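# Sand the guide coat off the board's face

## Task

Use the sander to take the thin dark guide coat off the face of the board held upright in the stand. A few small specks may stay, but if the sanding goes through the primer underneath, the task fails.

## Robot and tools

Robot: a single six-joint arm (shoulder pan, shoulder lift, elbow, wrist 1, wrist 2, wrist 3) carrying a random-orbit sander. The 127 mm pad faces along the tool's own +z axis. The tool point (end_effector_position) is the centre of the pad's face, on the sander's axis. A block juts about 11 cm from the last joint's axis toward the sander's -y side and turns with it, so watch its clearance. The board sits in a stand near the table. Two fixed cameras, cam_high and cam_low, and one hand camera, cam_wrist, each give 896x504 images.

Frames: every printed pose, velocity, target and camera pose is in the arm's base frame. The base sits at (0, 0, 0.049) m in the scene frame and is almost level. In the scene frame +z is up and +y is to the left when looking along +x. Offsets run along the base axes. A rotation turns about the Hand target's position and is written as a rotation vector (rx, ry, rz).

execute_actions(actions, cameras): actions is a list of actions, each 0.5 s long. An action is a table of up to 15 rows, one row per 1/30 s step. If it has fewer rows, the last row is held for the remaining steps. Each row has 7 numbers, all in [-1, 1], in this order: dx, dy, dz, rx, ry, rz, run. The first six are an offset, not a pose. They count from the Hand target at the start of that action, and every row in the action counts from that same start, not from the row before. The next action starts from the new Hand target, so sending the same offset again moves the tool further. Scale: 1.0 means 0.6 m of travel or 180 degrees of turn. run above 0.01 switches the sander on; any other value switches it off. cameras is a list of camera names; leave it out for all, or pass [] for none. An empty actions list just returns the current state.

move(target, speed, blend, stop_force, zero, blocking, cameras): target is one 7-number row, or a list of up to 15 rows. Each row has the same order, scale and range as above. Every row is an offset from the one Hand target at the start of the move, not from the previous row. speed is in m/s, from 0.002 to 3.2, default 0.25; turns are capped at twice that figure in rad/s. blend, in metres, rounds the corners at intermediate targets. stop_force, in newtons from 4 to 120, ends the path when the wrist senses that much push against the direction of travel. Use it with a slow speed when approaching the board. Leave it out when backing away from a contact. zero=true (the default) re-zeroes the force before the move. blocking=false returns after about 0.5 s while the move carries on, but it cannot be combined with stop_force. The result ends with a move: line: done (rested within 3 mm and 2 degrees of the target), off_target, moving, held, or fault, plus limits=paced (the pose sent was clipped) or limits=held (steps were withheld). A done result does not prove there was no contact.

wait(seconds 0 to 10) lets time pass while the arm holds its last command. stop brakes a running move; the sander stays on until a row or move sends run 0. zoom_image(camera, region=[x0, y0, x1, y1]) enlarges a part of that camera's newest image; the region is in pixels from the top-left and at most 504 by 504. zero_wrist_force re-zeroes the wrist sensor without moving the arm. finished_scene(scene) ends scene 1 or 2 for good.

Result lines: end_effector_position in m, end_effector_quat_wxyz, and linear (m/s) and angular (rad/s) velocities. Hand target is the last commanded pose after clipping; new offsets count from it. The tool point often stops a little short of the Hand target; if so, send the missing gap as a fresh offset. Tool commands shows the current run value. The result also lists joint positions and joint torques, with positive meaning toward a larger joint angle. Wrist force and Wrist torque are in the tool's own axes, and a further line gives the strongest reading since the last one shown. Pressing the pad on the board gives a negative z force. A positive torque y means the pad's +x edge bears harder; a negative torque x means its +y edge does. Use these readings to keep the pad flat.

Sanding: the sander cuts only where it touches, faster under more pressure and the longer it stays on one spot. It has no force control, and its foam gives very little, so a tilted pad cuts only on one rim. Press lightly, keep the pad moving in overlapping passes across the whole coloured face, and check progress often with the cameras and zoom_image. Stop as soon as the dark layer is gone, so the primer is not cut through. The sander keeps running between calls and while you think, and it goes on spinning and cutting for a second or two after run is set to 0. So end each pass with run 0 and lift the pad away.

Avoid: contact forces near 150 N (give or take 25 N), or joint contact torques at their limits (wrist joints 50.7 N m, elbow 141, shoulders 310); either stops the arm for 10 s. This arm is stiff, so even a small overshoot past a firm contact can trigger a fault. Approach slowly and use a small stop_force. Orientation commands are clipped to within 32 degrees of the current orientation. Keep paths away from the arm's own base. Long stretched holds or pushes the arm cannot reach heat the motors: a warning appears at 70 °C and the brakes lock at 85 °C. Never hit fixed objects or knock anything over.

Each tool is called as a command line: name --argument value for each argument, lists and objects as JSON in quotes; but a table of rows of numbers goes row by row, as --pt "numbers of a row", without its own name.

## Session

execute_actions --actions '[]'

zoom_image --camera "cam_high" --region '[290, 50, 490, 280]'

Scene clock: 0.00 s.
end_effector_position=(+0.3929, +0.0712, +0.4904) end_effector_quat_wxyz=(+0.000, +0.707, +0.707, +0.000)
Joint positions: [-0.272 -2.14 2.06 -1.491 -1.571 -1.843]
Joint velocities: within noise
Joint torques (N m): no reading
Wrist force (N): no reading
Wrist torque (N m): no reading
Wrist force, peak (N): no reading
Hand target: +0.3929, +0.0712, +0.4904; +0.000, +0.707, +0.707, +0.000
Tool commands: tool/run=+0.0

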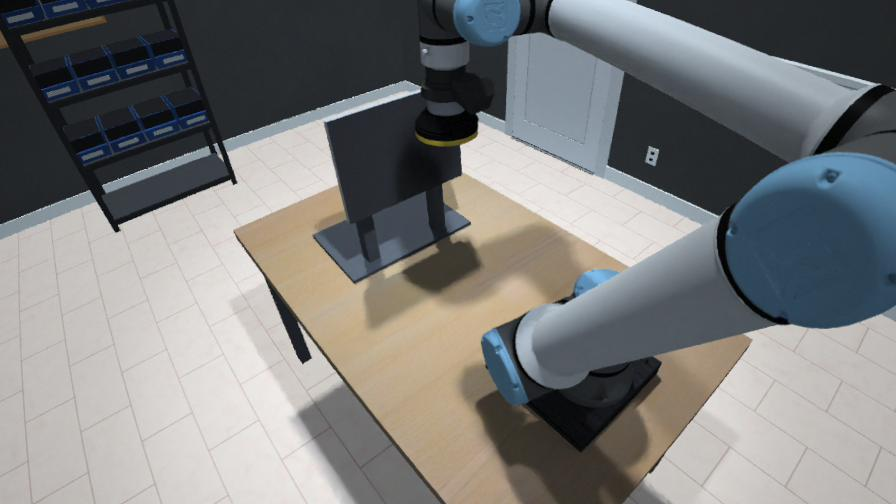

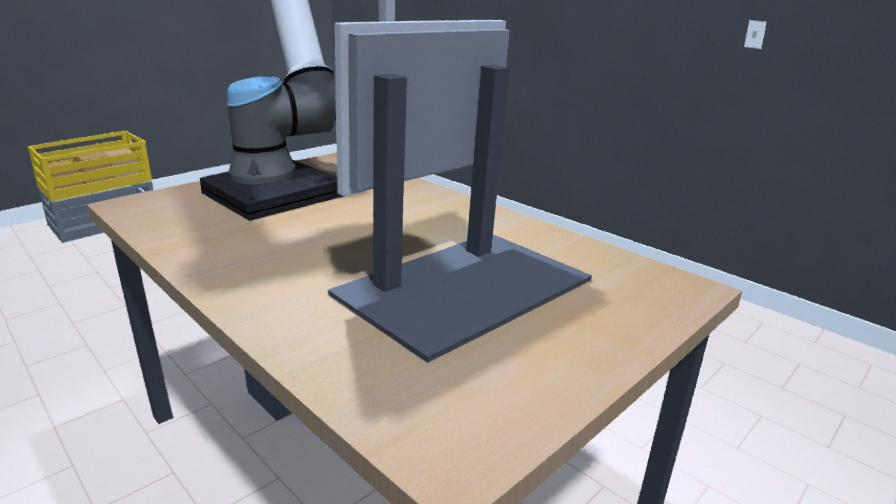

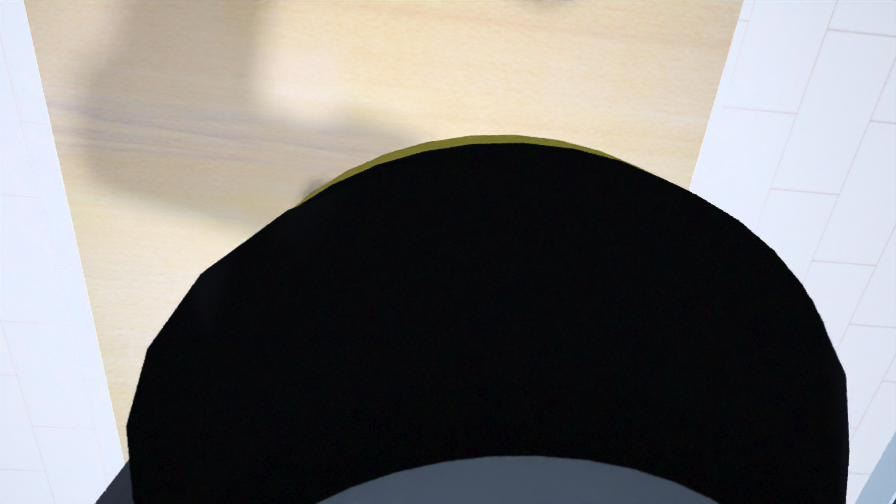

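Scaled by 2.191 from the camera's 896x504 image, which has a finer 1280x720 frame.

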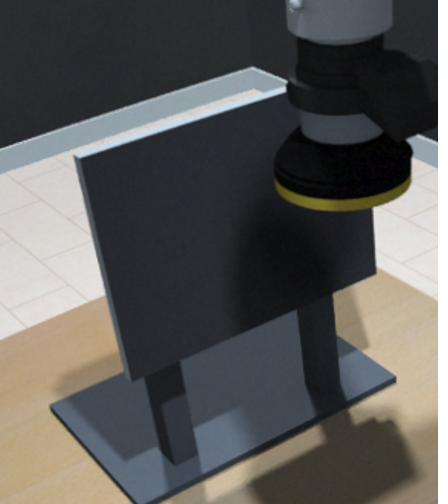

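move --pt "0 0 0.4 0 0 0 0" --pt "0.25 0 0.4 0 -0.4757 0 0" --pt "0.15 -0.1 0.0 0 -0.4757 0 0" --speed 0.2 --cameras '["cam_wrist"]'

move --target '[0.08, 0, -0.15, 0, 0, 0, 0]' --speed 0.15 --cameras '["cam_wrist","cam_high"]'

Scene clock: 14.60 s.
end_effector_position=(+0.4830, +0.0112, +0.4905) end_effector_quat_wxyz=(+0.481, +0.519, +0.519, +0.481)
Joint positions: [-0.801 -2.181 2.718 -3.569 -0.773 -1.649]
Joint velocities: within noise
Joint torques (N m): [-11.78 -11.02 -37.53 -6.26 4.16 -3.78]
Wrist force (N): [-0.5 1.7 0.5]
Wrist torque (N m): [0.39 0.02 -0.19]
Wrist force, peak (N): [0.5 3.4 1.1]
Hand target: +0.4829, +0.0112, +0.4904; +0.481, +0.519, +0.519, +0.481
Off the commanded pose: 0.000 m, 0 deg.
move: done
camera_calibration:
cam_wrist: T_world_to_cam=[[0.00532159, 0.998674, -0.0512079, 0.0214591], [-0.293801, 0.05051, 0.954531, -0.285992], [0.955852, 0.00996532, 0.29368, -0.499842], [0, 0, 0, 1]] pos_world=[0.393636, -0.00200414, 0.420881]
Images, in order (width x height): cam_wrist 896x504.

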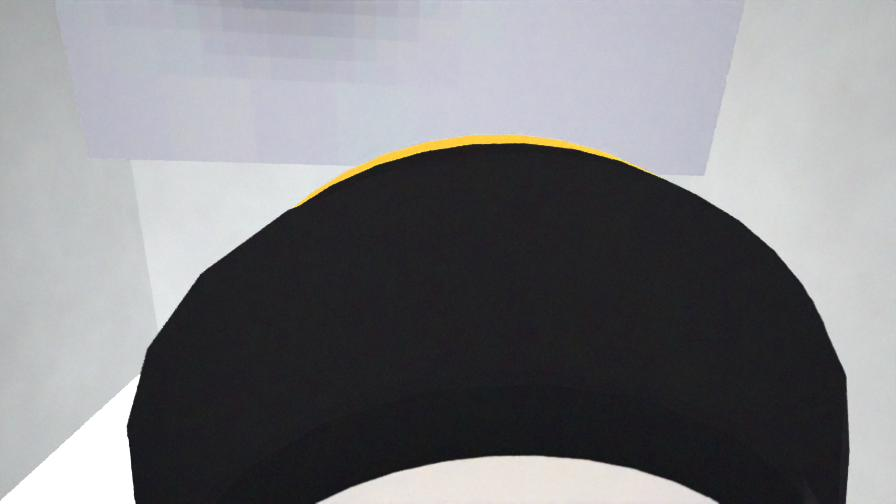

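Scene clock: 16.23 s.
end_effector_position=(+0.5309, +0.0112, +0.4005) end_effector_quat_wxyz=(+0.480, +0.519, +0.519, +0.481)
Joint positions: [-0.632 -1.724 2.74 -4.063 -0.941 -1.627]
Joint velocities: within noise
Joint torques (N m): [14.01 1.33 -45.06 -8.18 -3.24 3.93]
Wrist force (N): [-0.9 2.1 0.6]
Wrist torque (N m): [0.41 0.12 -0.18]
Wrist force, peak (N): [-0.6 2.9 -0.1]
Hand target: +0.5309, +0.0112, +0.4004; +0.481, +0.519, +0.519, +0.481
Off the commanded pose: 0.000 m, 0 deg.
move: done
camera_calibration:
cam_wrist: T_world_to_cam=[[0.00513057, 0.998672, -0.0512661, 0.0166989], [-0.293811, 0.0505094, 0.954528, -0.186006], [0.95585, 0.0101653, 0.29368, -0.519195], [0, 0, 0, 1]] pos_world=[0.441537, -0.00200388, 0.330881]
Images, in order (width x height): cam_high 896x504, cam_wrist 896x504.

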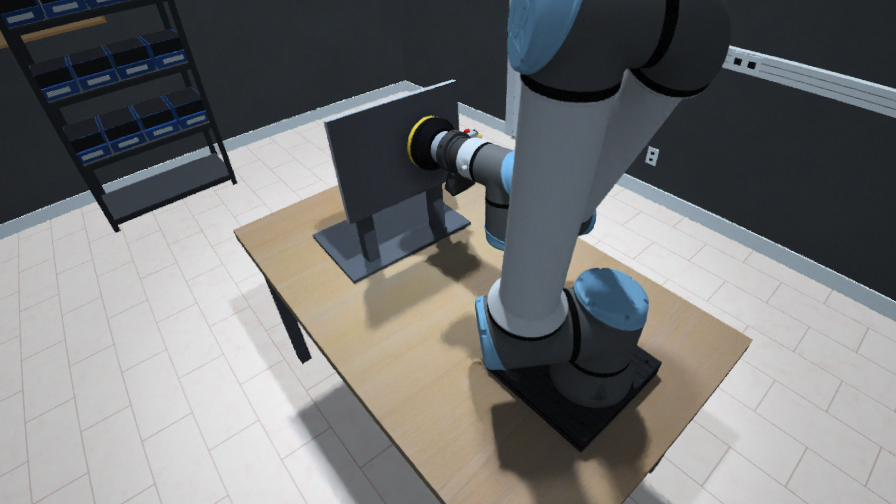

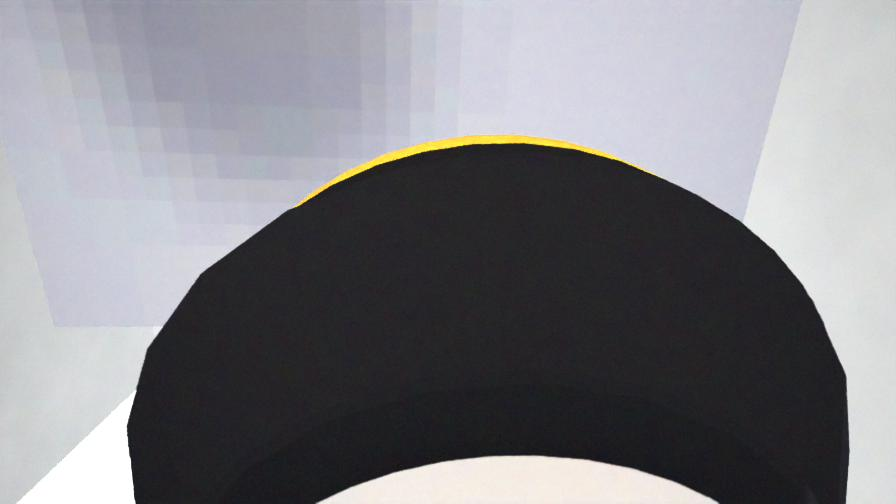

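move --target '[0.1867,-0.0533,-0.154,0,-0.0076,-0.0267,0]' --speed 0.12 --cameras '["cam_wrist"]'

zero_wrist_force

move --target '[0.0995,-0.0083,-0.0052,0,0,0,0]' --speed 0.008 --stop_force 5 --cameras '[]'

Scene clock: 32.07 s.
end_effector_position=(+0.6428, -0.0207, +0.3081) end_effector_quat_wxyz=(+0.506, +0.534, +0.491, +0.466)
Joint positions: [-0.46 -1.224 2.554 -4.416 -1.195 -1.591]
Joint velocities: within noise
Joint torques (N m): [14.81 -26.97 -30.47 -7.16 -3.17 3.69]
Wrist force (N): [-0.3 1.6 0.0]
Wrist torque (N m): [0.39 0.08 -0.12]
Wrist force, peak (N): [-0.8 2.9 -0.7]
Hand target: +0.6429, -0.0208, +0.3080; +0.506, +0.534, +0.491, +0.466
Off the commanded pose: 0.000 m, 0 deg.
move: done
camera_calibration:
cam_wrist: T_world_to_cam=[[0.0899953, 0.994679, -0.0501514, -0.0116798], [-0.311257, 0.0759234, 0.947288, -0.0493276], [0.946055, -0.0696415, 0.316433, -0.601055], [0, 0, 0, 1]] pos_world=[0.554328, -0.0264955, 0.236335]
Images, in order (width x height): cam_wrist 896x504.

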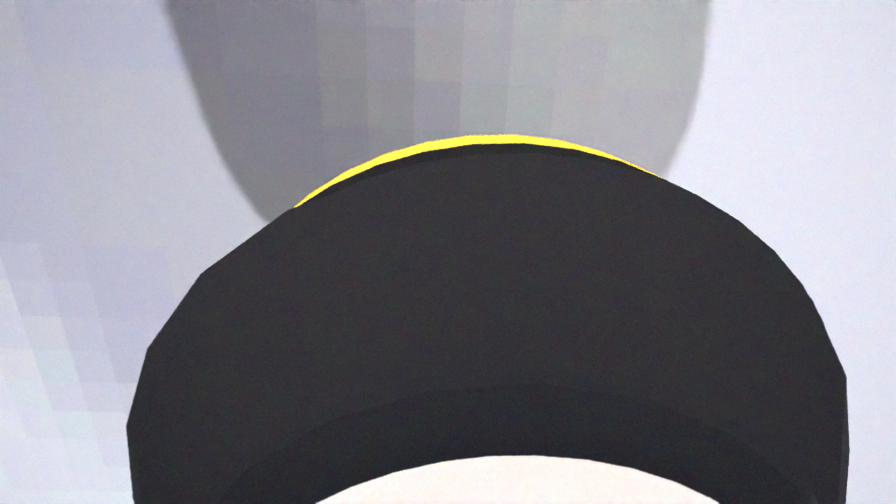

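Wrist force sensor zeroed.

Scene clock: 38.47 s.
end_effector_position=(+0.6835, -0.0242, +0.3059) end_effector_quat_wxyz=(+0.506, +0.534, +0.491, +0.466)
Joint positions: [-0.421 -1.185 2.474 -4.375 -1.234 -1.588]
Joint velocities: within noise
Joint torques (N m): [-13.4 -63.94 -8.38 -5.76 2.69 2.17]
Wrist force (N, zeroed by zero_wrist_force): [-0.5 0.8 -5.0]
Wrist torque (N m, zeroed by zero_wrist_force): [-0.15 0.19 0.03]
Wrist force, peak (N, zeroed by zero_wrist_force): [-0.6 -0.1 -11.1]
Hand target: +0.6835, -0.0242, +0.3059; +0.506, +0.534, +0.491, +0.466 (not the last commanded pose)
Off the commanded pose: 0.019 m, 0 deg.
move: contact
No camera images: "cameras" was empty.

move --pt "-0.0166 0.0013 0.0008 0 0 0 0" --pt "0.0125 0.2363 0.1808 0 0 0 0" --speed 0.08 --cameras '[]'

zero_wrist_force

move --target '[0.0498,-0.0042,-0.0026,0,0,0,0]' --speed 0.003 --stop_force 6 --cameras '[]'

move --pt "-0.0166 0.0013 0.0008 0 0 0 0" --pt "-0.0553 -0.4637 0.0067 0 0 0 0" --speed 0.08 --cameras '[]'

zero_wrist_force

move --target '[0.0498,-0.0042,-0.0026,0,0,0,0]' --speed 0.003 --stop_force 6 --cameras '[]'

move --pt "-0.0166 0.0013 0.0008 0 0 0 0" --pt "-0.0365 -0.0037 -0.3652 0 0 0 0" --speed 0.08 --cameras '[]'

zero_wrist_force

move --target '[0.0498,-0.0042,-0.0026,0,0,0,0]' --speed 0.003 --stop_force 6 --cameras '[]'

move --pt "-0.0166 0.0013 0.0008 0 0 0 0" --pt "0.0220 0.4663 -0.0050 0 0 0 0" --speed 0.08 --cameras '[]'

zero_wrist_force

move --target '[0.0498,-0.0042,-0.0026,0,0,0,0]' --speed 0.003 --stop_force 6

Scene clock: 59.30 s.
end_effector_position=(+0.6909, +0.1175, +0.4143) end_effector_quat_wxyz=(+0.506, +0.534, +0.491, +0.466)
Joint positions: [-0.082 -1.398 2.384 -4.075 -1.572 -1.57]
Joint velocities: within noise
Joint torques (N m): [11.73 -63.45 -47.59 -1.68 -3.87 3.35]
Wrist force (N, zeroed by zero_wrist_force): [-0.5 0.3 0.9]
Wrist torque (N m, zeroed by zero_wrist_force): [0.05 0.07 -0.04]
Wrist force, peak (N, zeroed by zero_wrist_force): [-0.2 0.8 -5.5]
Hand target: +0.6910, +0.1176, +0.4144; +0.506, +0.534, +0.491, +0.466
Off the commanded pose: 0.000 m, 0 deg.
move: done
No camera images: "cameras" was empty.

Wrist force sensor zeroed.

Scene clock: 62.77 s.
end_effector_position=(+0.6993, +0.1169, +0.4140) end_effector_quat_wxyz=(+0.506, +0.534, +0.491, +0.466)
Joint positions: [-0.082 -1.386 2.369 -4.072 -1.573 -1.57]
Joint velocities: within noise
Joint torques (N m): [-5.06 -54.95 -27.73 -2.09 1.16 3.46]
Wrist force (N, zeroed by zero_wrist_force): [-0.1 -0.2 -8.6]
Wrist torque (N m, zeroed by zero_wrist_force): [-0.13 0.23 0.01]
Wrist force, peak (N, zeroed by zero_wrist_force): [0.0 -0.1 -8.7]
Hand target: +0.6992, +0.1169, +0.4140; +0.506, +0.534, +0.491, +0.466 (not the last commanded pose)
Off the commanded pose: 0.022 m, 0 deg.
move: contact
No camera images: "cameras" was empty.

Scene clock: 67.00 s.
end_effector_position=(+0.6660, -0.1611, +0.4180) end_effector_quat_wxyz=(+0.506, +0.534, +0.491, +0.466)
Joint positions: [-0.734 -1.442 2.428 -4.062 -0.922 -1.61]
Joint velocities: within noise
Joint torques (N m): [-13.53 -27.46 -47 -1.24 4.2 -3.84]
Wrist force (N, zeroed by zero_wrist_force): [-0.1 -0.1 -0.4]
Wrist torque (N m, zeroed by zero_wrist_force): [-0.04 -0.01 0.05]
Wrist force, peak (N, zeroed by zero_wrist_force): [-0.2 0.3 -8.4]
Hand target: +0.6660, -0.1613, +0.4180; +0.506, +0.534, +0.491, +0.466
Off the commanded pose: 0.000 m, 0 deg.
move: done
No camera images: "cameras" was empty.

Wrist force sensor zeroed.

Scene clock: 71.67 s.
end_effector_position=(+0.6779, -0.1623, +0.4174) end_effector_quat_wxyz=(+0.506, +0.534, +0.491, +0.466)
Joint positions: [-0.717 -1.423 2.406 -4.06 -0.939 -1.608]
Joint velocities: within noise
Joint torques (N m): [-11.69 -53.23 -25.07 -1.02 1.67 3.02]
Wrist force (N, zeroed by zero_wrist_force): [0.0 0.4 -8.4]
Wrist torque (N m, zeroed by zero_wrist_force): [-0.13 0.26 -0.02]
Wrist force, peak (N, zeroed by zero_wrist_force): [0.1 -0.2 -8.9]
Hand target: +0.6778, -0.1623, +0.4174; +0.506, +0.534, +0.491, +0.466 (not the last commanded pose)
Off the commanded pose: 0.018 m, 0 deg.
move: contact
No camera images: "cameras" was empty.

Scene clock: 75.20 s.
end_effector_position=(+0.6559, -0.1645, +0.1984) end_effector_quat_wxyz=(+0.506, +0.534, +0.491, +0.466)
Joint positions: [-0.757 -0.908 2.465 -4.632 -0.898 -1.612]
Joint velocities: within noise
Joint torques (N m): [-14.69 -46.44 -18.62 -6.84 3.6 3.54]
Wrist force (N, zeroed by zero_wrist_force): [0.2 -0.4 -0.1]
Wrist torque (N m, zeroed by zero_wrist_force): [0.00 -0.08 0.00]
Wrist force, peak (N, zeroed by zero_wrist_force): [0.1 0.3 -8.7]
Hand target: +0.6559, -0.1645, +0.1982; +0.506, +0.534, +0.491, +0.466
Off the commanded pose: 0.000 m, 0 deg.
move: done
No camera images: "cameras" was empty.

Wrist force sensor zeroed.

Scene clock: 79.97 s.
end_effector_position=(+0.6682, -0.1655, +0.1976) end_effector_quat_wxyz=(+0.506, +0.534, +0.491, +0.466)
Joint positions: [-0.739 -0.905 2.442 -4.613 -0.917 -1.61]
Joint velocities: within noise
Joint torques (N m): [-14.7 -52.53 4.01 -4.26 1.77 2.85]
Wrist force (N, zeroed by zero_wrist_force): [0.2 0.6 -8.1]
Wrist torque (N m, zeroed by zero_wrist_force): [-0.21 0.20 0.00]
Wrist force, peak (N, zeroed by zero_wrist_force): [-0.1 0.3 -8.7]
Hand target: +0.6681, -0.1655, +0.1976; +0.506, +0.534, +0.491, +0.466 (not the last commanded pose)
Off the commanded pose: 0.018 m, 0 deg.
move: contact
No camera images: "cameras" was empty.

Scene clock: 84.23 s.
end_effector_position=(+0.6812, +0.1141, +0.1946) end_effector_quat_wxyz=(+0.506, +0.534, +0.491, +0.466)
Joint positions: [-0.092 -0.896 2.419 -4.613 -1.562 -1.57]
Joint velocities: within noise
Joint torques (N m): [15.15 -46.94 -19.08 -1.49 -4.53 3.28]
Wrist force (N, zeroed by zero_wrist_force): [0.8 0.5 -0.3]
Wrist torque (N m, zeroed by zero_wrist_force): [0.03 -0.06 -0.05]
Wrist force, peak (N, zeroed by zero_wrist_force): [0.1 -0.2 -8.3]
Hand target: +0.6813, +0.1143, +0.1946; +0.506, +0.534, +0.491, +0.466
Off the commanded pose: 0.000 m, 0 deg.
move: done
No camera images: "cameras" was empty.

Wrist force sensor zeroed.

Scene clock: 87.67 s.
end_effector_position=(+0.6895, +0.1136, +0.1942) end_effector_quat_wxyz=(+0.506, +0.534, +0.491, +0.466)
Joint positions: [-0.091 -0.894 2.404 -4.6 -1.563 -1.57]
Joint velocities: within noise
Joint torques (N m): [10.87 -56.29 -1.25 -4.69 -3.4 3.21]
Wrist force (N, zeroed by zero_wrist_force): [-0.8 0.2 -8.6]
Wrist torque (N m, zeroed by zero_wrist_force): [-0.22 0.28 0.00]
Wrist force, peak (N, zeroed by zero_wrist_force): [-0.8 0.1 -8.7]
Hand target: +0.6895, +0.1136, +0.1942; +0.506, +0.534, +0.491, +0.466 (not the last commanded pose)
Off the commanded pose: 0.022 m, 0 deg.
move: contact
camera_calibration:
cam_wrist: T_world_to_cam=[[0.0900087, 0.994678, -0.050133, -0.155191], [-0.311466, 0.0759257, 0.947219, 0.0630417], [0.945985, -0.0696433, 0.316643, -0.599825], [0, 0, 0, 1]] pos_world=[0.601029, 0.107804, 0.122436]

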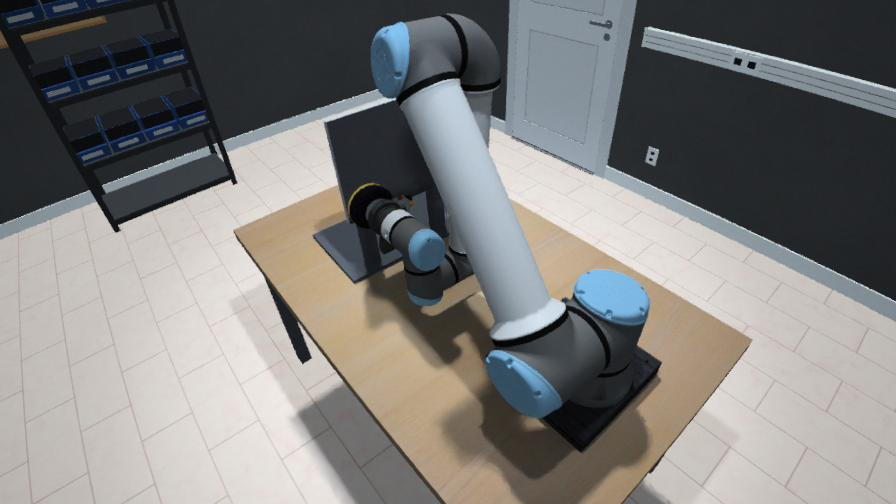

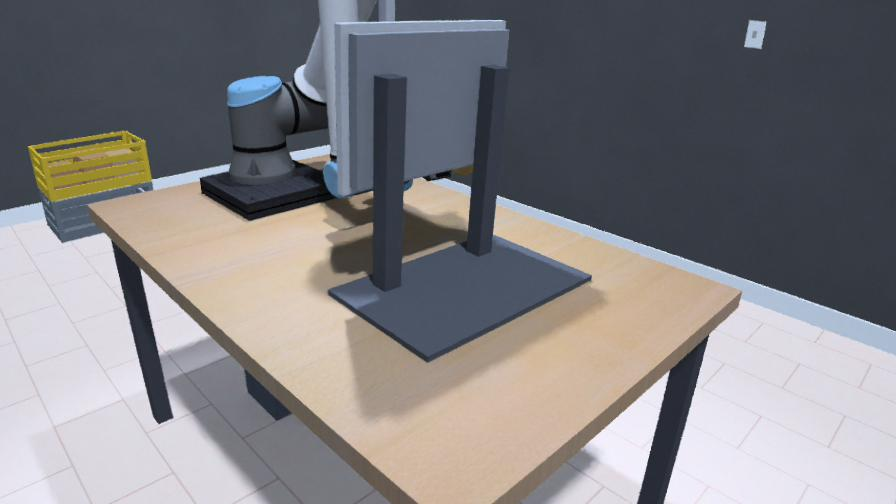

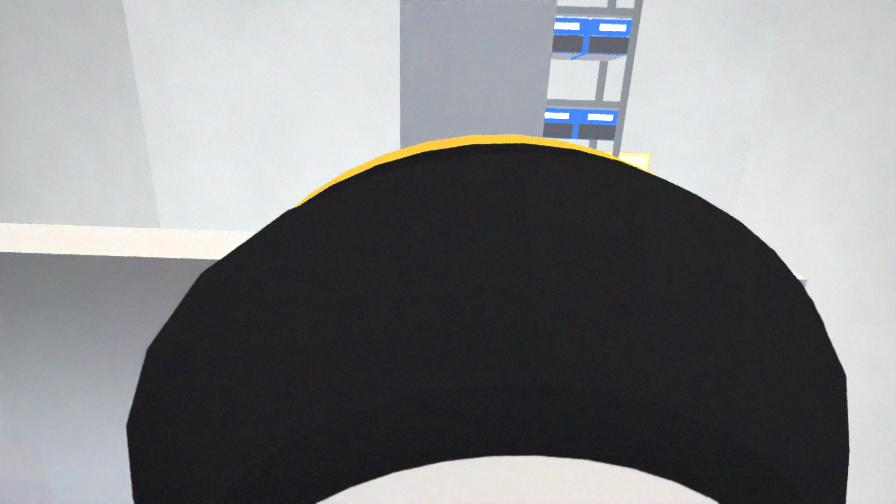

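move --target '[-0.0166,0.0013,0.0008,0,-0.0031,0.0020,0]' --speed 0.03 --cameras '[]'

zero_wrist_force

move --target '[0.0498,-0.0038,-0.0022,0,0,0,0]' --speed 0.003 --stop_force 6 --cameras '[]'

wait --seconds 0.5 --cameras '[]'

Scene clock: 102.83 s.
end_effector_position=(+0.6796, +0.1144, +0.1947) end_effector_quat_wxyz=(+0.507, +0.530, +0.490, +0.470)
Joint positions: [-0.096 -0.89 2.42 -4.629 -1.553 -1.57]
Joint velocities: within noise
Joint torques (N m): [-13.5 -48.05 5.37 -6.88 4 3.37]
Wrist force (N, zeroed by zero_wrist_force): [-0.4 -0.3 -0.2]
Wrist torque (N m, zeroed by zero_wrist_force): [-0.04 0.05 0.00]
Wrist force, peak (N, zeroed by zero_wrist_force): [-0.8 0.1 -8.6]
Hand target: +0.6795, +0.1144, +0.1947; +0.507, +0.530, +0.490, +0.470
Off the commanded pose: 0.000 m, 0 deg.
move: done
No camera images: "cameras" was empty.

Wrist force sensor zeroed.

Scene clock: 106.97 s.
end_effector_position=(+0.6898, +0.1136, +0.1942) end_effector_quat_wxyz=(+0.507, +0.530, +0.490, +0.470)
Joint positions: [-0.095 -0.888 2.402 -4.613 -1.553 -1.57]
Joint velocities: within noise
Joint torques (N m): [12.27 -54.82 -3.39 -4.55 -3.3 3.53]
Wrist force (N, zeroed by zero_wrist_force): [-0.3 0.4 -9.6]
Wrist torque (N m, zeroed by zero_wrist_force): [-0.05 0.05 0.00]
Wrist force, peak (N, zeroed by zero_wrist_force): [-0.4 0.8 -9.8]
Hand target: +0.6897, +0.1136, +0.1942; +0.507, +0.530, +0.490, +0.470 (not the last commanded pose)
Off the commanded pose: 0.020 m, 0 deg.
move: contact
No camera images: "cameras" was empty.

Scene clock: 107.47 s.
end_effector_position=(+0.6897, +0.1136, +0.1942) end_effector_quat_wxyz=(+0.507, +0.530, +0.490, +0.470)
Joint positions: [-0.095 -0.888 2.402 -4.613 -1.553 -1.57]
Joint velocities: within noise
Joint torques (N m): [6.21 -61.18 1.45 -5.47 -2.65 3.37]
Wrist force (N, zeroed by zero_wrist_force): [-0.3 1.5 -6.9]
Wrist torque (N m, zeroed by zero_wrist_force): [-0.02 0.05 0.00]
Wrist force, peak (N, zeroed by zero_wrist_force): [-0.8 0.8 -9.6]
Hand target: +0.6897, +0.1136, +0.1942; +0.507, +0.530, +0.490, +0.470 (not the last commanded pose)
Tool commands: tool/run=+0.0
Off the commanded pose: 0.020 m, 0 deg.
wait: 0.50 s; at rest by 0.17 s
No camera images: "cameras" was empty.

move --pt "-0.02 0.0015 0.0008 0 0 0 0" --pt "-0.0167 0.0482 -0.0175 0 0 0 0" --speed 0.08 --cameras '[]'

zero_wrist_force

move --pt "0 0 0 0 0 0 1" --pt "0.0200 -0.0015 -0.0008 0 0 0 1" --speed 0.02 --cameras '[]'

move --pt "-0.0430 -0.565 0.0087 0 0 0 1" --pt "-0.0400 -0.5638 0.0754 0 0 0 1" --speed '[0.04,0.06]' --cameras '[]'

move --pt "0.0430 0.565 -0.0087 0 0 0 1" --pt "0.0460 0.5662 0.0580 0 0 0 1" --speed '[0.04,0.06]' --cameras '[]'

move --pt "-0.0430 -0.565 0.0087 0 0 0 1" --pt "-0.0400 -0.5638 0.0754 0 0 0 1" --speed '[0.04,0.06]' --cameras '[]'

move --pt "0.0430 0.565 -0.0087 0 0 0 1" --pt "0.0460 0.5662 0.0580 0 0 0 1" --speed '[0.04,0.06]' --cameras '[]'

move --pt "-0.0430 -0.565 0.0087 0 0 0 1" --pt "-0.0400 -0.5638 0.0754 0 0 0 1" --speed '[0.04,0.06]' --cameras '[]'

move --pt "0.0430 0.565 -0.0087 0 0 0 1" --pt "0.0460 0.5662 0.0580 0 0 0 1" --speed '[0.04,0.06]' --cameras '[]'

move --target '[-0.0430,-0.565,0.0087,0,0,0,1]' --speed 0.04 --cameras '[]'

move --pt "-0.05 0.004 0.002 0 0 0 1" --pt "-0.2 -0.05 0 0 0 0 0" --speed '[0.06,0.15]'

zoom_image --camera "cam_high" --region '[310, 70, 480, 240]'

Scene clock: 133.20 s.
end_effector_position=(+0.6797, +0.1424, +0.1838) end_effector_quat_wxyz=(+0.507, +0.530, +0.490, +0.470)
Joint positions: [-0.029 -0.862 2.398 -4.635 -1.619 -1.567]
Joint velocities: within noise
Joint torques (N m): [16.75 -51.63 -20.45 -5.75 -3.12 3.32]
Wrist force (N, zeroed by zero_wrist_force): [0.3 0.9 0.2]
Wrist torque (N m, zeroed by zero_wrist_force): [0.11 -0.03 0.01]
Wrist force, peak (N, zeroed by zero_wrist_force): [-0.5 2.3 -7.1]
Hand target: +0.6797, +0.1425, +0.1837; +0.507, +0.530, +0.490, +0.470
Off the commanded pose: 0.000 m, 0 deg.
move: done
No camera images: "cameras" was empty.

Wrist force sensor zeroed.

Scene clock: 134.67 s.
end_effector_position=(+0.6914, +0.1416, +0.1832) end_effector_quat_wxyz=(+0.507, +0.530, +0.490, +0.470)
Joint positions: [-0.03 -0.86 2.377 -4.616 -1.618 -1.567]
Joint velocities: within noise
Joint torques (N m): [-12.15 -51.65 -21.76 -3.01 2.46 -0.35]
Wrist force (N, zeroed by zero_wrist_force): [-0.1 -0.5 -3.0]
Wrist torque (N m, zeroed by zero_wrist_force): [-0.07 0.03 -0.04]
Wrist force, peak (N, zeroed by zero_wrist_force): [-0.1 -0.5 -3.0]
Hand target: +0.6917, +0.1416, +0.1832; +0.507, +0.530, +0.490, +0.470
Off the commanded pose: 0.000 m, 0 deg.
move: done
No camera images: "cameras" was empty.

Scene clock: 144.43 s.
end_effector_position=(+0.6677, -0.1967, +0.2283) end_effector_quat_wxyz=(+0.507, +0.530, +0.490, +0.470)
Joint positions: [-0.797 -0.973 2.428 -4.54 -0.852 -1.606]
Joint velocities: within noise
Joint torques (N m): [13.78 -71.26 -6.15 -0.06 -2.72 -3.23]
Wrist force (N, zeroed by zero_wrist_force): [-0.3 -0.4 -20.8]
Wrist torque (N m, zeroed by zero_wrist_force): [-0.08 0.39 -0.05]
Wrist force, peak (N, zeroed by zero_wrist_force): [-0.6 -0.7 -21.3]
Hand target: +0.6677, -0.1967, +0.2285; +0.507, +0.530, +0.490, +0.470
Off the commanded pose: 0.000 m, 0 deg.
move: done
No camera images: "cameras" was empty.

Scene clock: 154.20 s.
end_effector_position=(+0.6953, +0.1431, +0.2631) end_effector_quat_wxyz=(+0.507, +0.530, +0.490, +0.470)
Joint positions: [-0.026 -1.047 2.392 -4.444 -1.622 -1.567]
Joint velocities: within noise
Joint torques (N m): [10.8 -72.81 -16.03 -0.89 -2.7 3.4]
Wrist force (N, zeroed by zero_wrist_force): [-0.7 0.2 -19.0]
Wrist torque (N m, zeroed by zero_wrist_force): [0.00 0.00 -0.06]
Wrist force, peak (N, zeroed by zero_wrist_force): [-0.6 -1.1 -25.9]
Hand target: +0.6953, +0.1431, +0.2633; +0.507, +0.530, +0.490, +0.470
Off the commanded pose: 0.000 m, 0 deg.
move: done
No camera images: "cameras" was empty.

Scene clock: 164.00 s.
end_effector_position=(+0.6713, -0.1952, +0.3084) end_effector_quat_wxyz=(+0.507, +0.530, +0.490, +0.470)
Joint positions: [-0.788 -1.167 2.43 -4.348 -0.861 -1.606]
Joint velocities: within noise
Joint torques (N m): [17.09 -63.73 -41.15 -0.3 -2.35 -3.42]
Wrist force (N, zeroed by zero_wrist_force): [-0.8 -1.0 -25.0]
Wrist torque (N m, zeroed by zero_wrist_force): [-0.07 0.50 -0.03]
Wrist force, peak (N, zeroed by zero_wrist_force): [-0.7 -0.8 -29.3]
Hand target: +0.6713, -0.1952, +0.3085; +0.507, +0.530, +0.490, +0.470
Off the commanded pose: 0.000 m, 0 deg.
move: done
No camera images: "cameras" was empty.

Scene clock: 173.77 s.
end_effector_position=(+0.6989, +0.1445, +0.3431) end_effector_quat_wxyz=(+0.507, +0.530, +0.490, +0.470)
Joint positions: [-0.023 -1.224 2.379 -4.254 -1.625 -1.567]
Joint velocities: within noise
Joint torques (N m): [8.51 -67.91 -48.26 -0.31 -2.71 3.85]
Wrist force (N, zeroed by zero_wrist_force): [-1.3 0.1 -22.3]
Wrist torque (N m, zeroed by zero_wrist_force): [0.06 0.06 -0.04]
Wrist force, peak (N, zeroed by zero_wrist_force): [-0.9 -0.9 -30.2]
Hand target: +0.6989, +0.1445, +0.3433; +0.507, +0.530, +0.490, +0.470
Off the commanded pose: 0.000 m, 0 deg.
move: done
No camera images: "cameras" was empty.

Scene clock: 183.57 s.
end_effector_position=(+0.6749, -0.1938, +0.3884) end_effector_quat_wxyz=(+0.507, +0.530, +0.490, +0.470)
Joint positions: [-0.78 -1.345 2.404 -4.145 -0.869 -1.605]
Joint velocities: within noise
Joint torques (N m): [12.5 -56.74 -49.08 0.97 -3.26 -3.42]
Wrist force (N, zeroed by zero_wrist_force): [-1.2 0.0 -27.4]
Wrist torque (N m, zeroed by zero_wrist_force): [-0.01 0.56 -0.08]
Wrist force, peak (N, zeroed by zero_wrist_force): [-0.5 -0.4 -32.3]
Hand target: +0.6749, -0.1938, +0.3885; +0.507, +0.530, +0.490, +0.470
Off the commanded pose: 0.000 m, 0 deg.
move: done
No camera images: "cameras" was empty.

Scene clock: 193.33 s.
end_effector_position=(+0.7025, +0.1459, +0.4232) end_effector_quat_wxyz=(+0.507, +0.530, +0.490, +0.470)
Joint positions: [-0.019 -1.382 2.342 -4.059 -1.629 -1.567]
Joint velocities: within noise
Joint torques (N m): [7.54 -60.83 -55.6 -1.13 -0.75 3.89]
Wrist force (N, zeroed by zero_wrist_force): [-1.1 -0.6 -20.9]
Wrist torque (N m, zeroed by zero_wrist_force): [0.17 0.07 -0.06]
Wrist force, peak (N, zeroed by zero_wrist_force): [-1.3 -0.6 -33.1]
Hand target: +0.7025, +0.1459, +0.4233; +0.507, +0.530, +0.490, +0.470
Off the commanded pose: 0.000 m, 0 deg.
move: done
No camera images: "cameras" was empty.

Scene clock: 202.30 s.
end_effector_position=(+0.6767, -0.1928, +0.4286) end_effector_quat_wxyz=(+0.507, +0.530, +0.490, +0.470)
Joint positions: [-0.775 -1.424 2.381 -4.043 -0.874 -1.605]
Joint velocities: within noise
Joint torques (N m): [-10.5 -27.57 -53.81 -0.57 1.39 -3.89]
Wrist force (N, zeroed by zero_wrist_force): [-0.9 -0.9 -23.1]
Wrist torque (N m, zeroed by zero_wrist_force): [0.24 0.51 -0.08]
Wrist force, peak (N, zeroed by zero_wrist_force): [-0.3 -1.1 -30.0]
Hand target: +0.6767, -0.1931, +0.4286; +0.507, +0.530, +0.490, +0.470
Off the commanded pose: 0.000 m, 0 deg.
move: done
No camera images: "cameras" was empty.

Scene clock: 204.77 s.
end_effector_position=(+0.5567, -0.2231, +0.4286) end_effector_quat_wxyz=(+0.507, +0.530, +0.490, +0.470)
Joint positions: [-1.082 -1.581 2.557 -4.038 -0.568 -1.636]
Joint velocities: within noise
Joint torques (N m): [-12.84 -43.36 -20.62 -1.23 2.79 -4.01]
Wrist force (N, zeroed by zero_wrist_force): [-0.5 -0.7 0.0]
Wrist torque (N m, zeroed by zero_wrist_force): [-0.06 0.08 0.02]
Wrist force, peak (N, zeroed by zero_wrist_force): [-0.9 -0.4 -23.0]
Hand target: +0.5567, -0.2231, +0.4286; +0.507, +0.530, +0.490, +0.470
Off the commanded pose: 0.000 m, 0 deg.
move: done
camera_calibration:
cam_wrist: T_world_to_cam=[[0.0842792, 0.995224, -0.0492511, 0.206292], [-0.321139, 0.0739184, 0.944143, -0.168514], [0.943275, -0.0637552, 0.325835, -0.572979], [0, 0, 0, 1]] pos_world=[0.468974, -0.229381, 0.355958]

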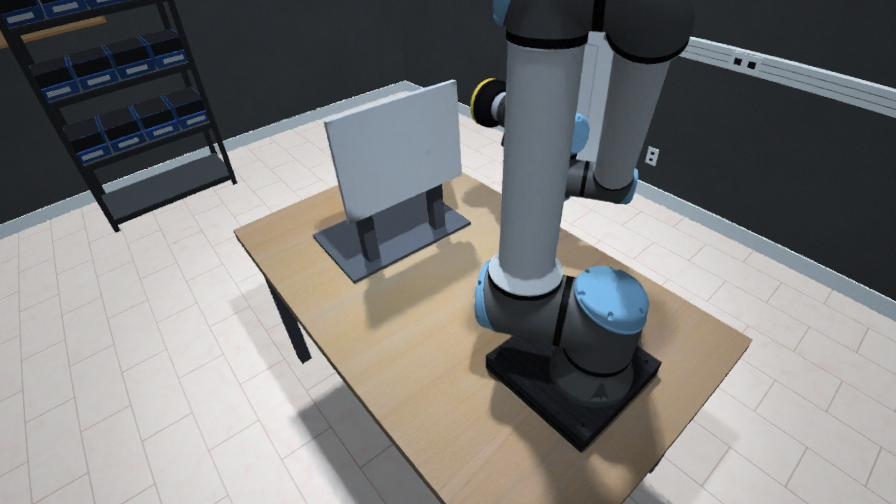

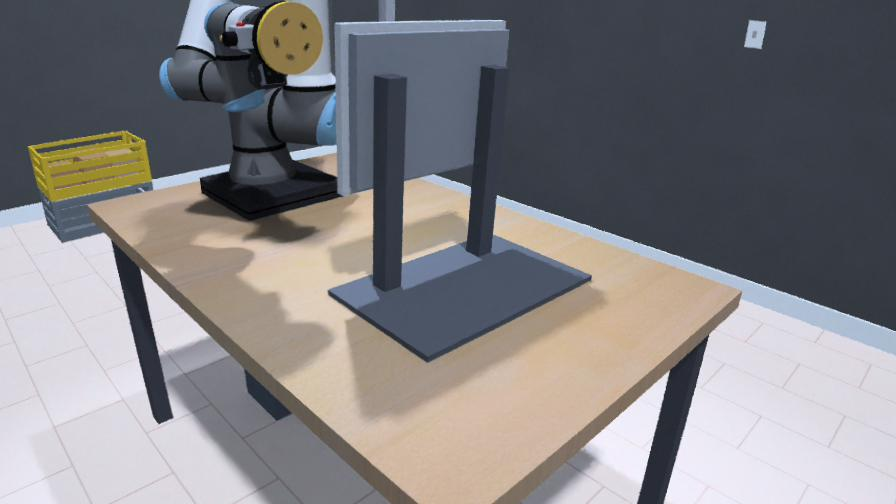

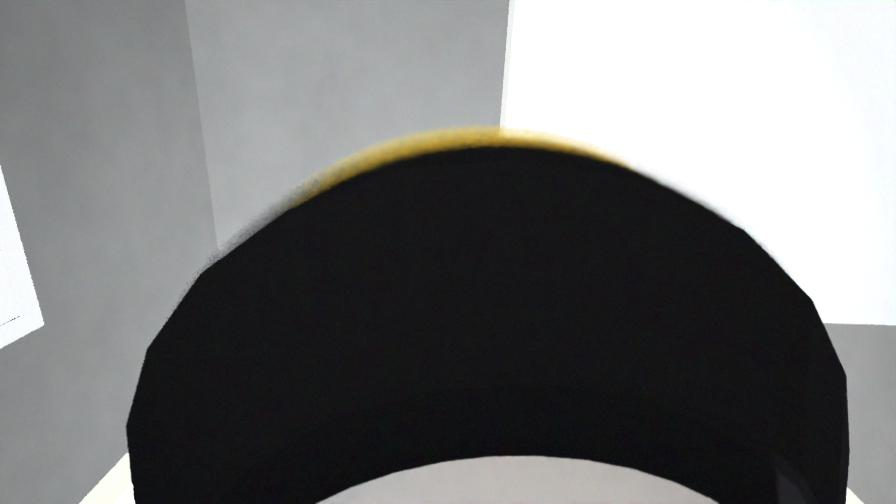

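Scaled by 2.965 from the camera's 896x504 image, which has a finer 1280x720 frame.

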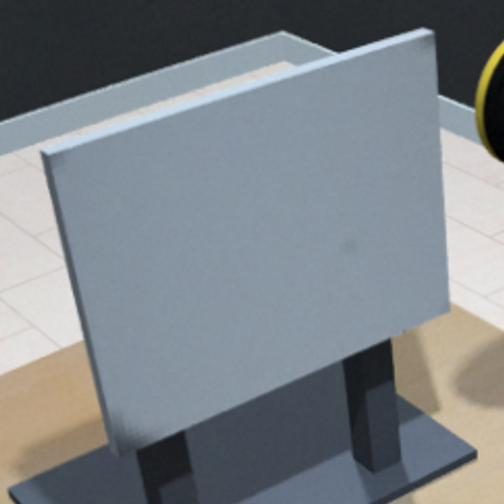

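zoom_image --camera "cam_high" --region '[400, 70, 470, 190]'

zoom_image --camera "cam_high" --region '[320, 110, 400, 230]'

Scaled by 4.200 from the camera's 896x504 image, which has a finer 1280x720 frame.

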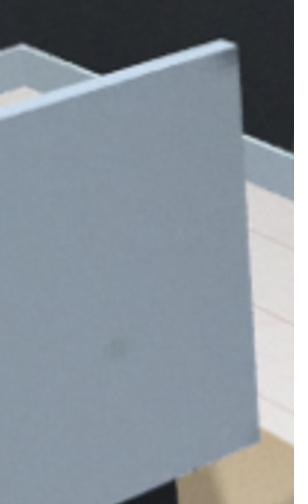

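Scaled by 4.200 from the camera's 896x504 image, which has a finer 1280x720 frame.

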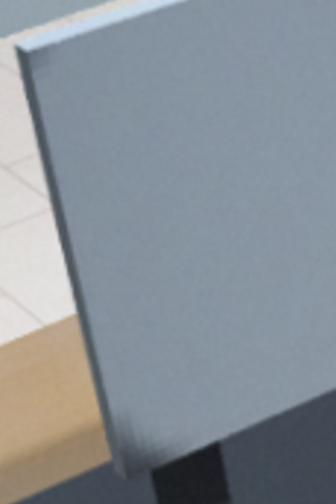

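move --target '[0.1828,0.0845,0.0160,0,0,0,0]' --speed 0.1 --cameras '[]'

zero_wrist_force

move --pt "0.02 -0.0015 -0.0008 0 0 0 1" --pt "0.0162 -0.0513 0 0 0 0 1" --pt "0.0140 -0.0521 -0.05 0 0 0 1" --pt "-0.006 -0.0506 -0.0492 0 0 0 1" --speed '[0.02,0.025,0.03,0.04]' --cameras '[]'

move --target '[0.0440,0.5493,0.0418,0,0,0,0]' --speed 0.1 --cameras '[]'

move --pt "0.02 -0.0015 -0.0008 0 0 0 1" --pt "0.0238 0.0483 -0.0016 0 0 0 1" --pt "0.0223 0.0477 -0.0349 0 0 0 1" --pt "0.0023 0.0492 -0.0341 0 0 0 1" --speed '[0.02,0.03,0.03,0.04]' --cameras '[]'

move --target '[-0.0148,-0.0055,-0.3340,0,0,0,0]' --speed 0.1 --cameras '[]'

move --pt "0.02 -0.0015 -0.0008 0 0 0 1" --pt "0.0170 -0.0027 -0.0674 0 0 0 1" --pt "0.0107 -0.0858 -0.0661 0 0 0 1" --pt "0.0170 -0.0027 -0.0674 0 0 0 1" --pt "-0.003 -0.0012 -0.0666 0 0 0 1" --speed '[0.02,0.03,0.03,0.03,0.04]' --cameras '[]'

move --target '[-0.0418,-0.5485,0.0082,0,0,0,0]' --speed 0.1 --cameras '[]'

move --pt "0.02 -0.0015 -0.0008 0 0 0 1" --pt "0.0162 -0.0513 0 0 0 0 1" --pt "0.0177 -0.0507 0.0333 0 0 0 1" --pt "-0.0023 -0.0492 0.0341 0 0 0 1" --pt "-0.12 -0.2 0.4 0 0 0 0" --speed '[0.02,0.03,0.03,0.04,0.15]'

zoom_image --camera "cam_high" --region '[400, 70, 470, 190]'

zoom_image --camera "cam_high" --region '[320, 110, 400, 230]'

Scene clock: 240.07 s.
end_effector_position=(+0.6662, -0.1724, +0.4382) end_effector_quat_wxyz=(+0.507, +0.530, +0.490, +0.470)
Joint positions: [-0.758 -1.469 2.407 -4.025 -0.891 -1.604]
Joint velocities: within noise
Joint torques (N m): [12.08 -26.19 -46.47 -0.82 -3.43 3.77]
Wrist force (N, zeroed by zero_wrist_force): [-0.4 -0.5 0.7]
Wrist torque (N m, zeroed by zero_wrist_force): [-0.06 0.02 0.00]
Wrist force, peak (N, zeroed by zero_wrist_force): [0.2 -0.4 1.4]
Hand target: +0.6664, -0.1724, +0.4382; +0.507, +0.530, +0.490, +0.470
Off the commanded pose: 0.000 m, 0 deg.
move: done
No camera images: "cameras" was empty.

Wrist force sensor zeroed.

Scene clock: 243.67 s.
end_effector_position=(+0.6630, -0.2027, +0.4086) end_effector_quat_wxyz=(+0.507, +0.530, +0.490, +0.470) end_effector_velocity=(-0.002, -0.001, +0.000) end_effector_angular_velocity=(+0.000, +0.000, -0.002)
Joint positions: [-0.815 -1.397 2.409 -4.095 -0.834 -1.608]
Joint velocities: [-0.005 -0.003 0.003 0 0.003 0]
Joint torques (N m): [-11.45 -59.79 -17.51 -4.69 2.25 -3.72]
Wrist force (N, zeroed by zero_wrist_force): [0.1 -0.2 -0.3]
Wrist torque (N m, zeroed by zero_wrist_force): [-0.05 0.04 -0.02]
Wrist force, peak (N, zeroed by zero_wrist_force): [-0.6 0.5 -16.9]
Hand target: +0.6628, -0.2027, +0.4086; +0.507, +0.530, +0.490, +0.470
Off the commanded pose: 0.000 m, 0 deg.
move: done
No camera images: "cameras" was empty.

Scene clock: 247.63 s.
end_effector_position=(+0.6892, +0.1267, +0.4337) end_effector_quat_wxyz=(+0.507, +0.530, +0.490, +0.470)
Joint positions: [-0.065 -1.429 2.371 -4.042 -1.584 -1.568]
Joint velocities: within noise
Joint torques (N m): [13.57 -32.34 -47.99 -1.93 -4.48 3.59]
Wrist force (N, zeroed by zero_wrist_force): [0.0 0.1 0.3]
Wrist torque (N m, zeroed by zero_wrist_force): [0.04 0.06 0.00]
Wrist force, peak (N, zeroed by zero_wrist_force): [-2.0 -0.2 -0.2]
Hand target: +0.6892, +0.1269, +0.4337; +0.507, +0.530, +0.490, +0.470
Off the commanded pose: 0.000 m, 0 deg.
move: done
No camera images: "cameras" was empty.

Scene clock: 250.70 s.
end_effector_position=(+0.6908, +0.1564, +0.4133) end_effector_quat_wxyz=(+0.507, +0.530, +0.490, +0.470)
Joint positions: [0.004 -1.373 2.36 -4.086 -1.652 -1.566]
Joint velocities: within noise
Joint torques (N m): [15.72 -63.48 -20.3 -6.22 -3.01 3.23]
Wrist force (N, zeroed by zero_wrist_force): [-0.8 0.1 0.0]
Wrist torque (N m, zeroed by zero_wrist_force): [0.02 0.21 -0.07]
Wrist force, peak (N, zeroed by zero_wrist_force): [-0.6 0.0 -16.0]
Hand target: +0.6906, +0.1564, +0.4133; +0.507, +0.530, +0.490, +0.470
Off the commanded pose: 0.000 m, 0 deg.
move: done
No camera images: "cameras" was empty.

Scene clock: 253.37 s.
end_effector_position=(+0.6817, +0.1531, +0.2130) end_effector_quat_wxyz=(+0.507, +0.530, +0.490, +0.470)
Joint positions: [-0.004 -0.932 2.398 -4.565 -1.644 -1.566]
Joint velocities: within noise
Joint torques (N m): [-13.93 -48.28 -23.58 -7.13 3.47 -3.65]
Wrist force (N, zeroed by zero_wrist_force): [-0.3 0.5 -0.3]
Wrist torque (N m, zeroed by zero_wrist_force): [0.06 0.09 -0.02]
Wrist force, peak (N, zeroed by zero_wrist_force): [-0.3 2.0 0.2]
Hand target: +0.6817, +0.1531, +0.2129; +0.507, +0.530, +0.490, +0.470
Off the commanded pose: 0.000 m, 0 deg.
move: done
No camera images: "cameras" was empty.

Scene clock: 259.43 s.
end_effector_position=(+0.6801, +0.1523, +0.1729) end_effector_quat_wxyz=(+0.507, +0.530, +0.490, +0.470)
Joint positions: [-0.005 -0.836 2.385 -4.648 -1.643 -1.566]
Joint velocities: within noise
Joint torques (N m): [16.38 -79.08 7.8 -5.94 -2.05 3.14]
Wrist force (N, zeroed by zero_wrist_force): [0.2 0.5 -0.2]
Wrist torque (N m, zeroed by zero_wrist_force): [0.08 0.02 -0.08]
Wrist force, peak (N, zeroed by zero_wrist_force): [-0.8 0.0 -11.7]
Hand target: +0.6799, +0.1524, +0.1729; +0.507, +0.530, +0.490, +0.470
Off the commanded pose: 0.000 m, 0 deg.
move: done
No camera images: "cameras" was empty.

Scene clock: 263.37 s.
end_effector_position=(+0.6548, -0.1765, +0.1778) end_effector_quat_wxyz=(+0.507, +0.530, +0.490, +0.470)
Joint positions: [-0.785 -0.848 2.446 -4.683 -0.864 -1.606]
Joint velocities: within noise
Joint torques (N m): [-17.08 -79.17 -14.07 -1.1 3.98 -3.66]
Wrist force (N, zeroed by zero_wrist_force): [-0.1 -0.5 -0.7]
Wrist torque (N m, zeroed by zero_wrist_force): [-0.02 0.00 0.02]
Wrist force, peak (N, zeroed by zero_wrist_force): [2.1 0.2 -0.5]
Hand target: +0.6548, -0.1767, +0.1778; +0.507, +0.530, +0.490, +0.470
Off the commanded pose: 0.000 m, 0 deg.
move: done
No camera images: "cameras" was empty.

Scene clock: 268.93 s.
end_effector_position=(+0.5828, -0.2967, +0.4178) end_effector_quat_wxyz=(+0.507, +0.530, +0.490, +0.470)
Joint positions: [-1.111 -1.448 2.444 -4.054 -0.539 -1.641]
Joint velocities: within noise
Joint torques (N m): [-11.59 -54.19 -44.28 -1.1 2.6 -3.57]
Wrist force (N, zeroed by zero_wrist_force): [0.3 -0.1 -0.2]
Wrist torque (N m, zeroed by zero_wrist_force): [-0.01 0.08 0.09]
Wrist force, peak (N, zeroed by zero_wrist_force): [0.4 -0.3 -12.0]
Hand target: +0.5828, -0.2967, +0.4178; +0.507, +0.530, +0.490, +0.470
Off the commanded pose: 0.000 m, 0 deg.
move: done
camera_calibration:
cam_wrist: T_world_to_cam=[[0.0842792, 0.995224, -0.0492511, 0.276914], [-0.321139, 0.0739184, 0.944143, -0.144582], [0.943275, -0.0637552, 0.325835, -0.598811], [0, 0, 0, 1]] pos_world=[0.495074, -0.303081, 0.345258]

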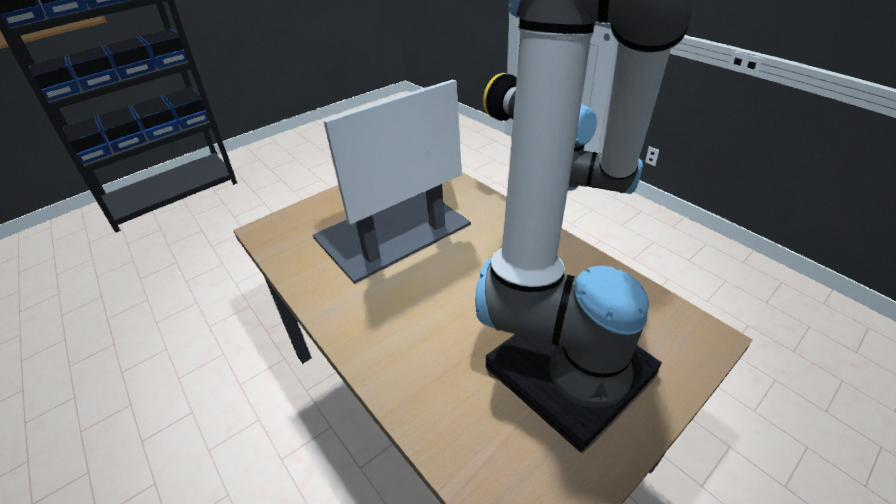

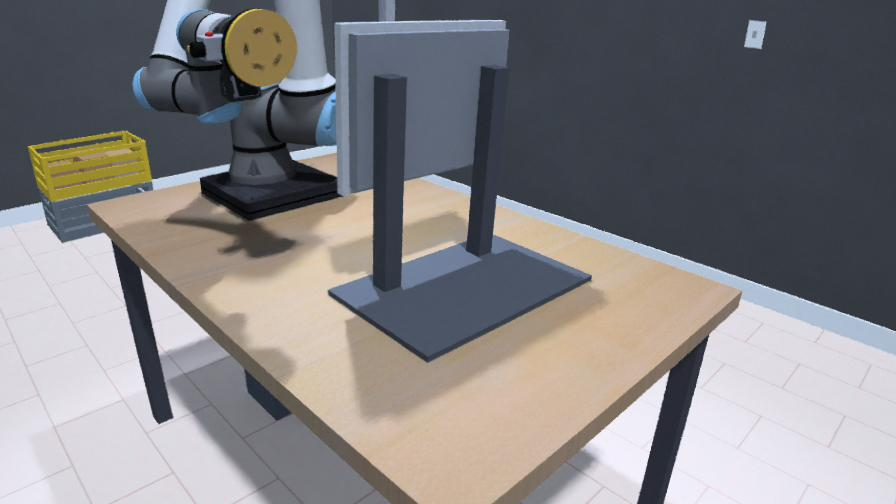

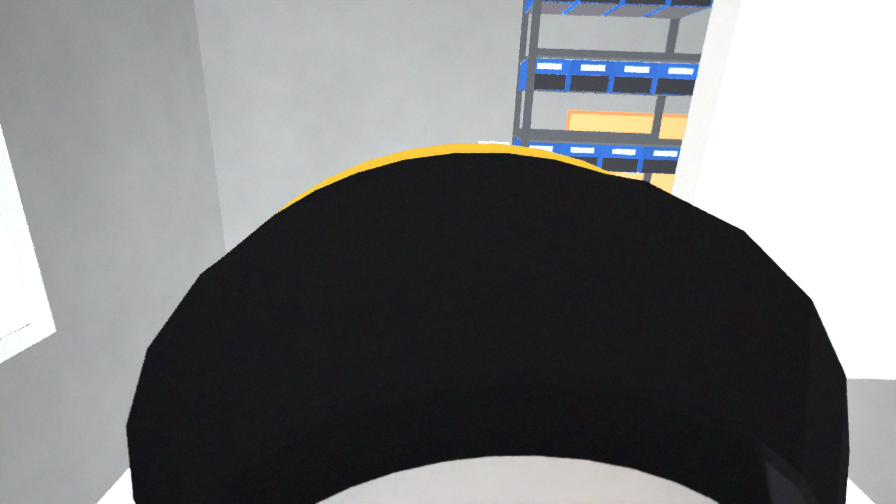

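Scaled by 4.200 from the camera's 896x504 image, which has a finer 1280x720 frame.

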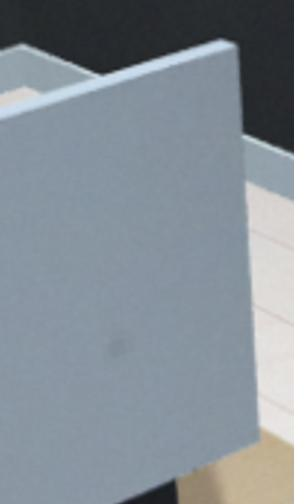

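Scaled by 4.200 from the camera's 896x504 image, which has a finer 1280x720 frame.

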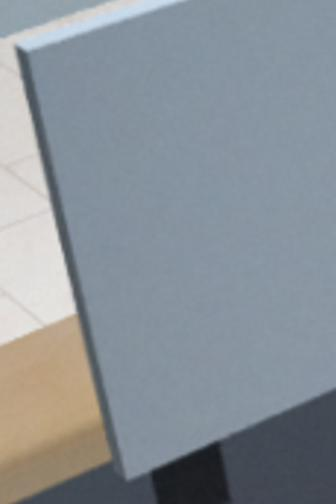

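finished_scene --scene 2

The scene is finished: the task was done.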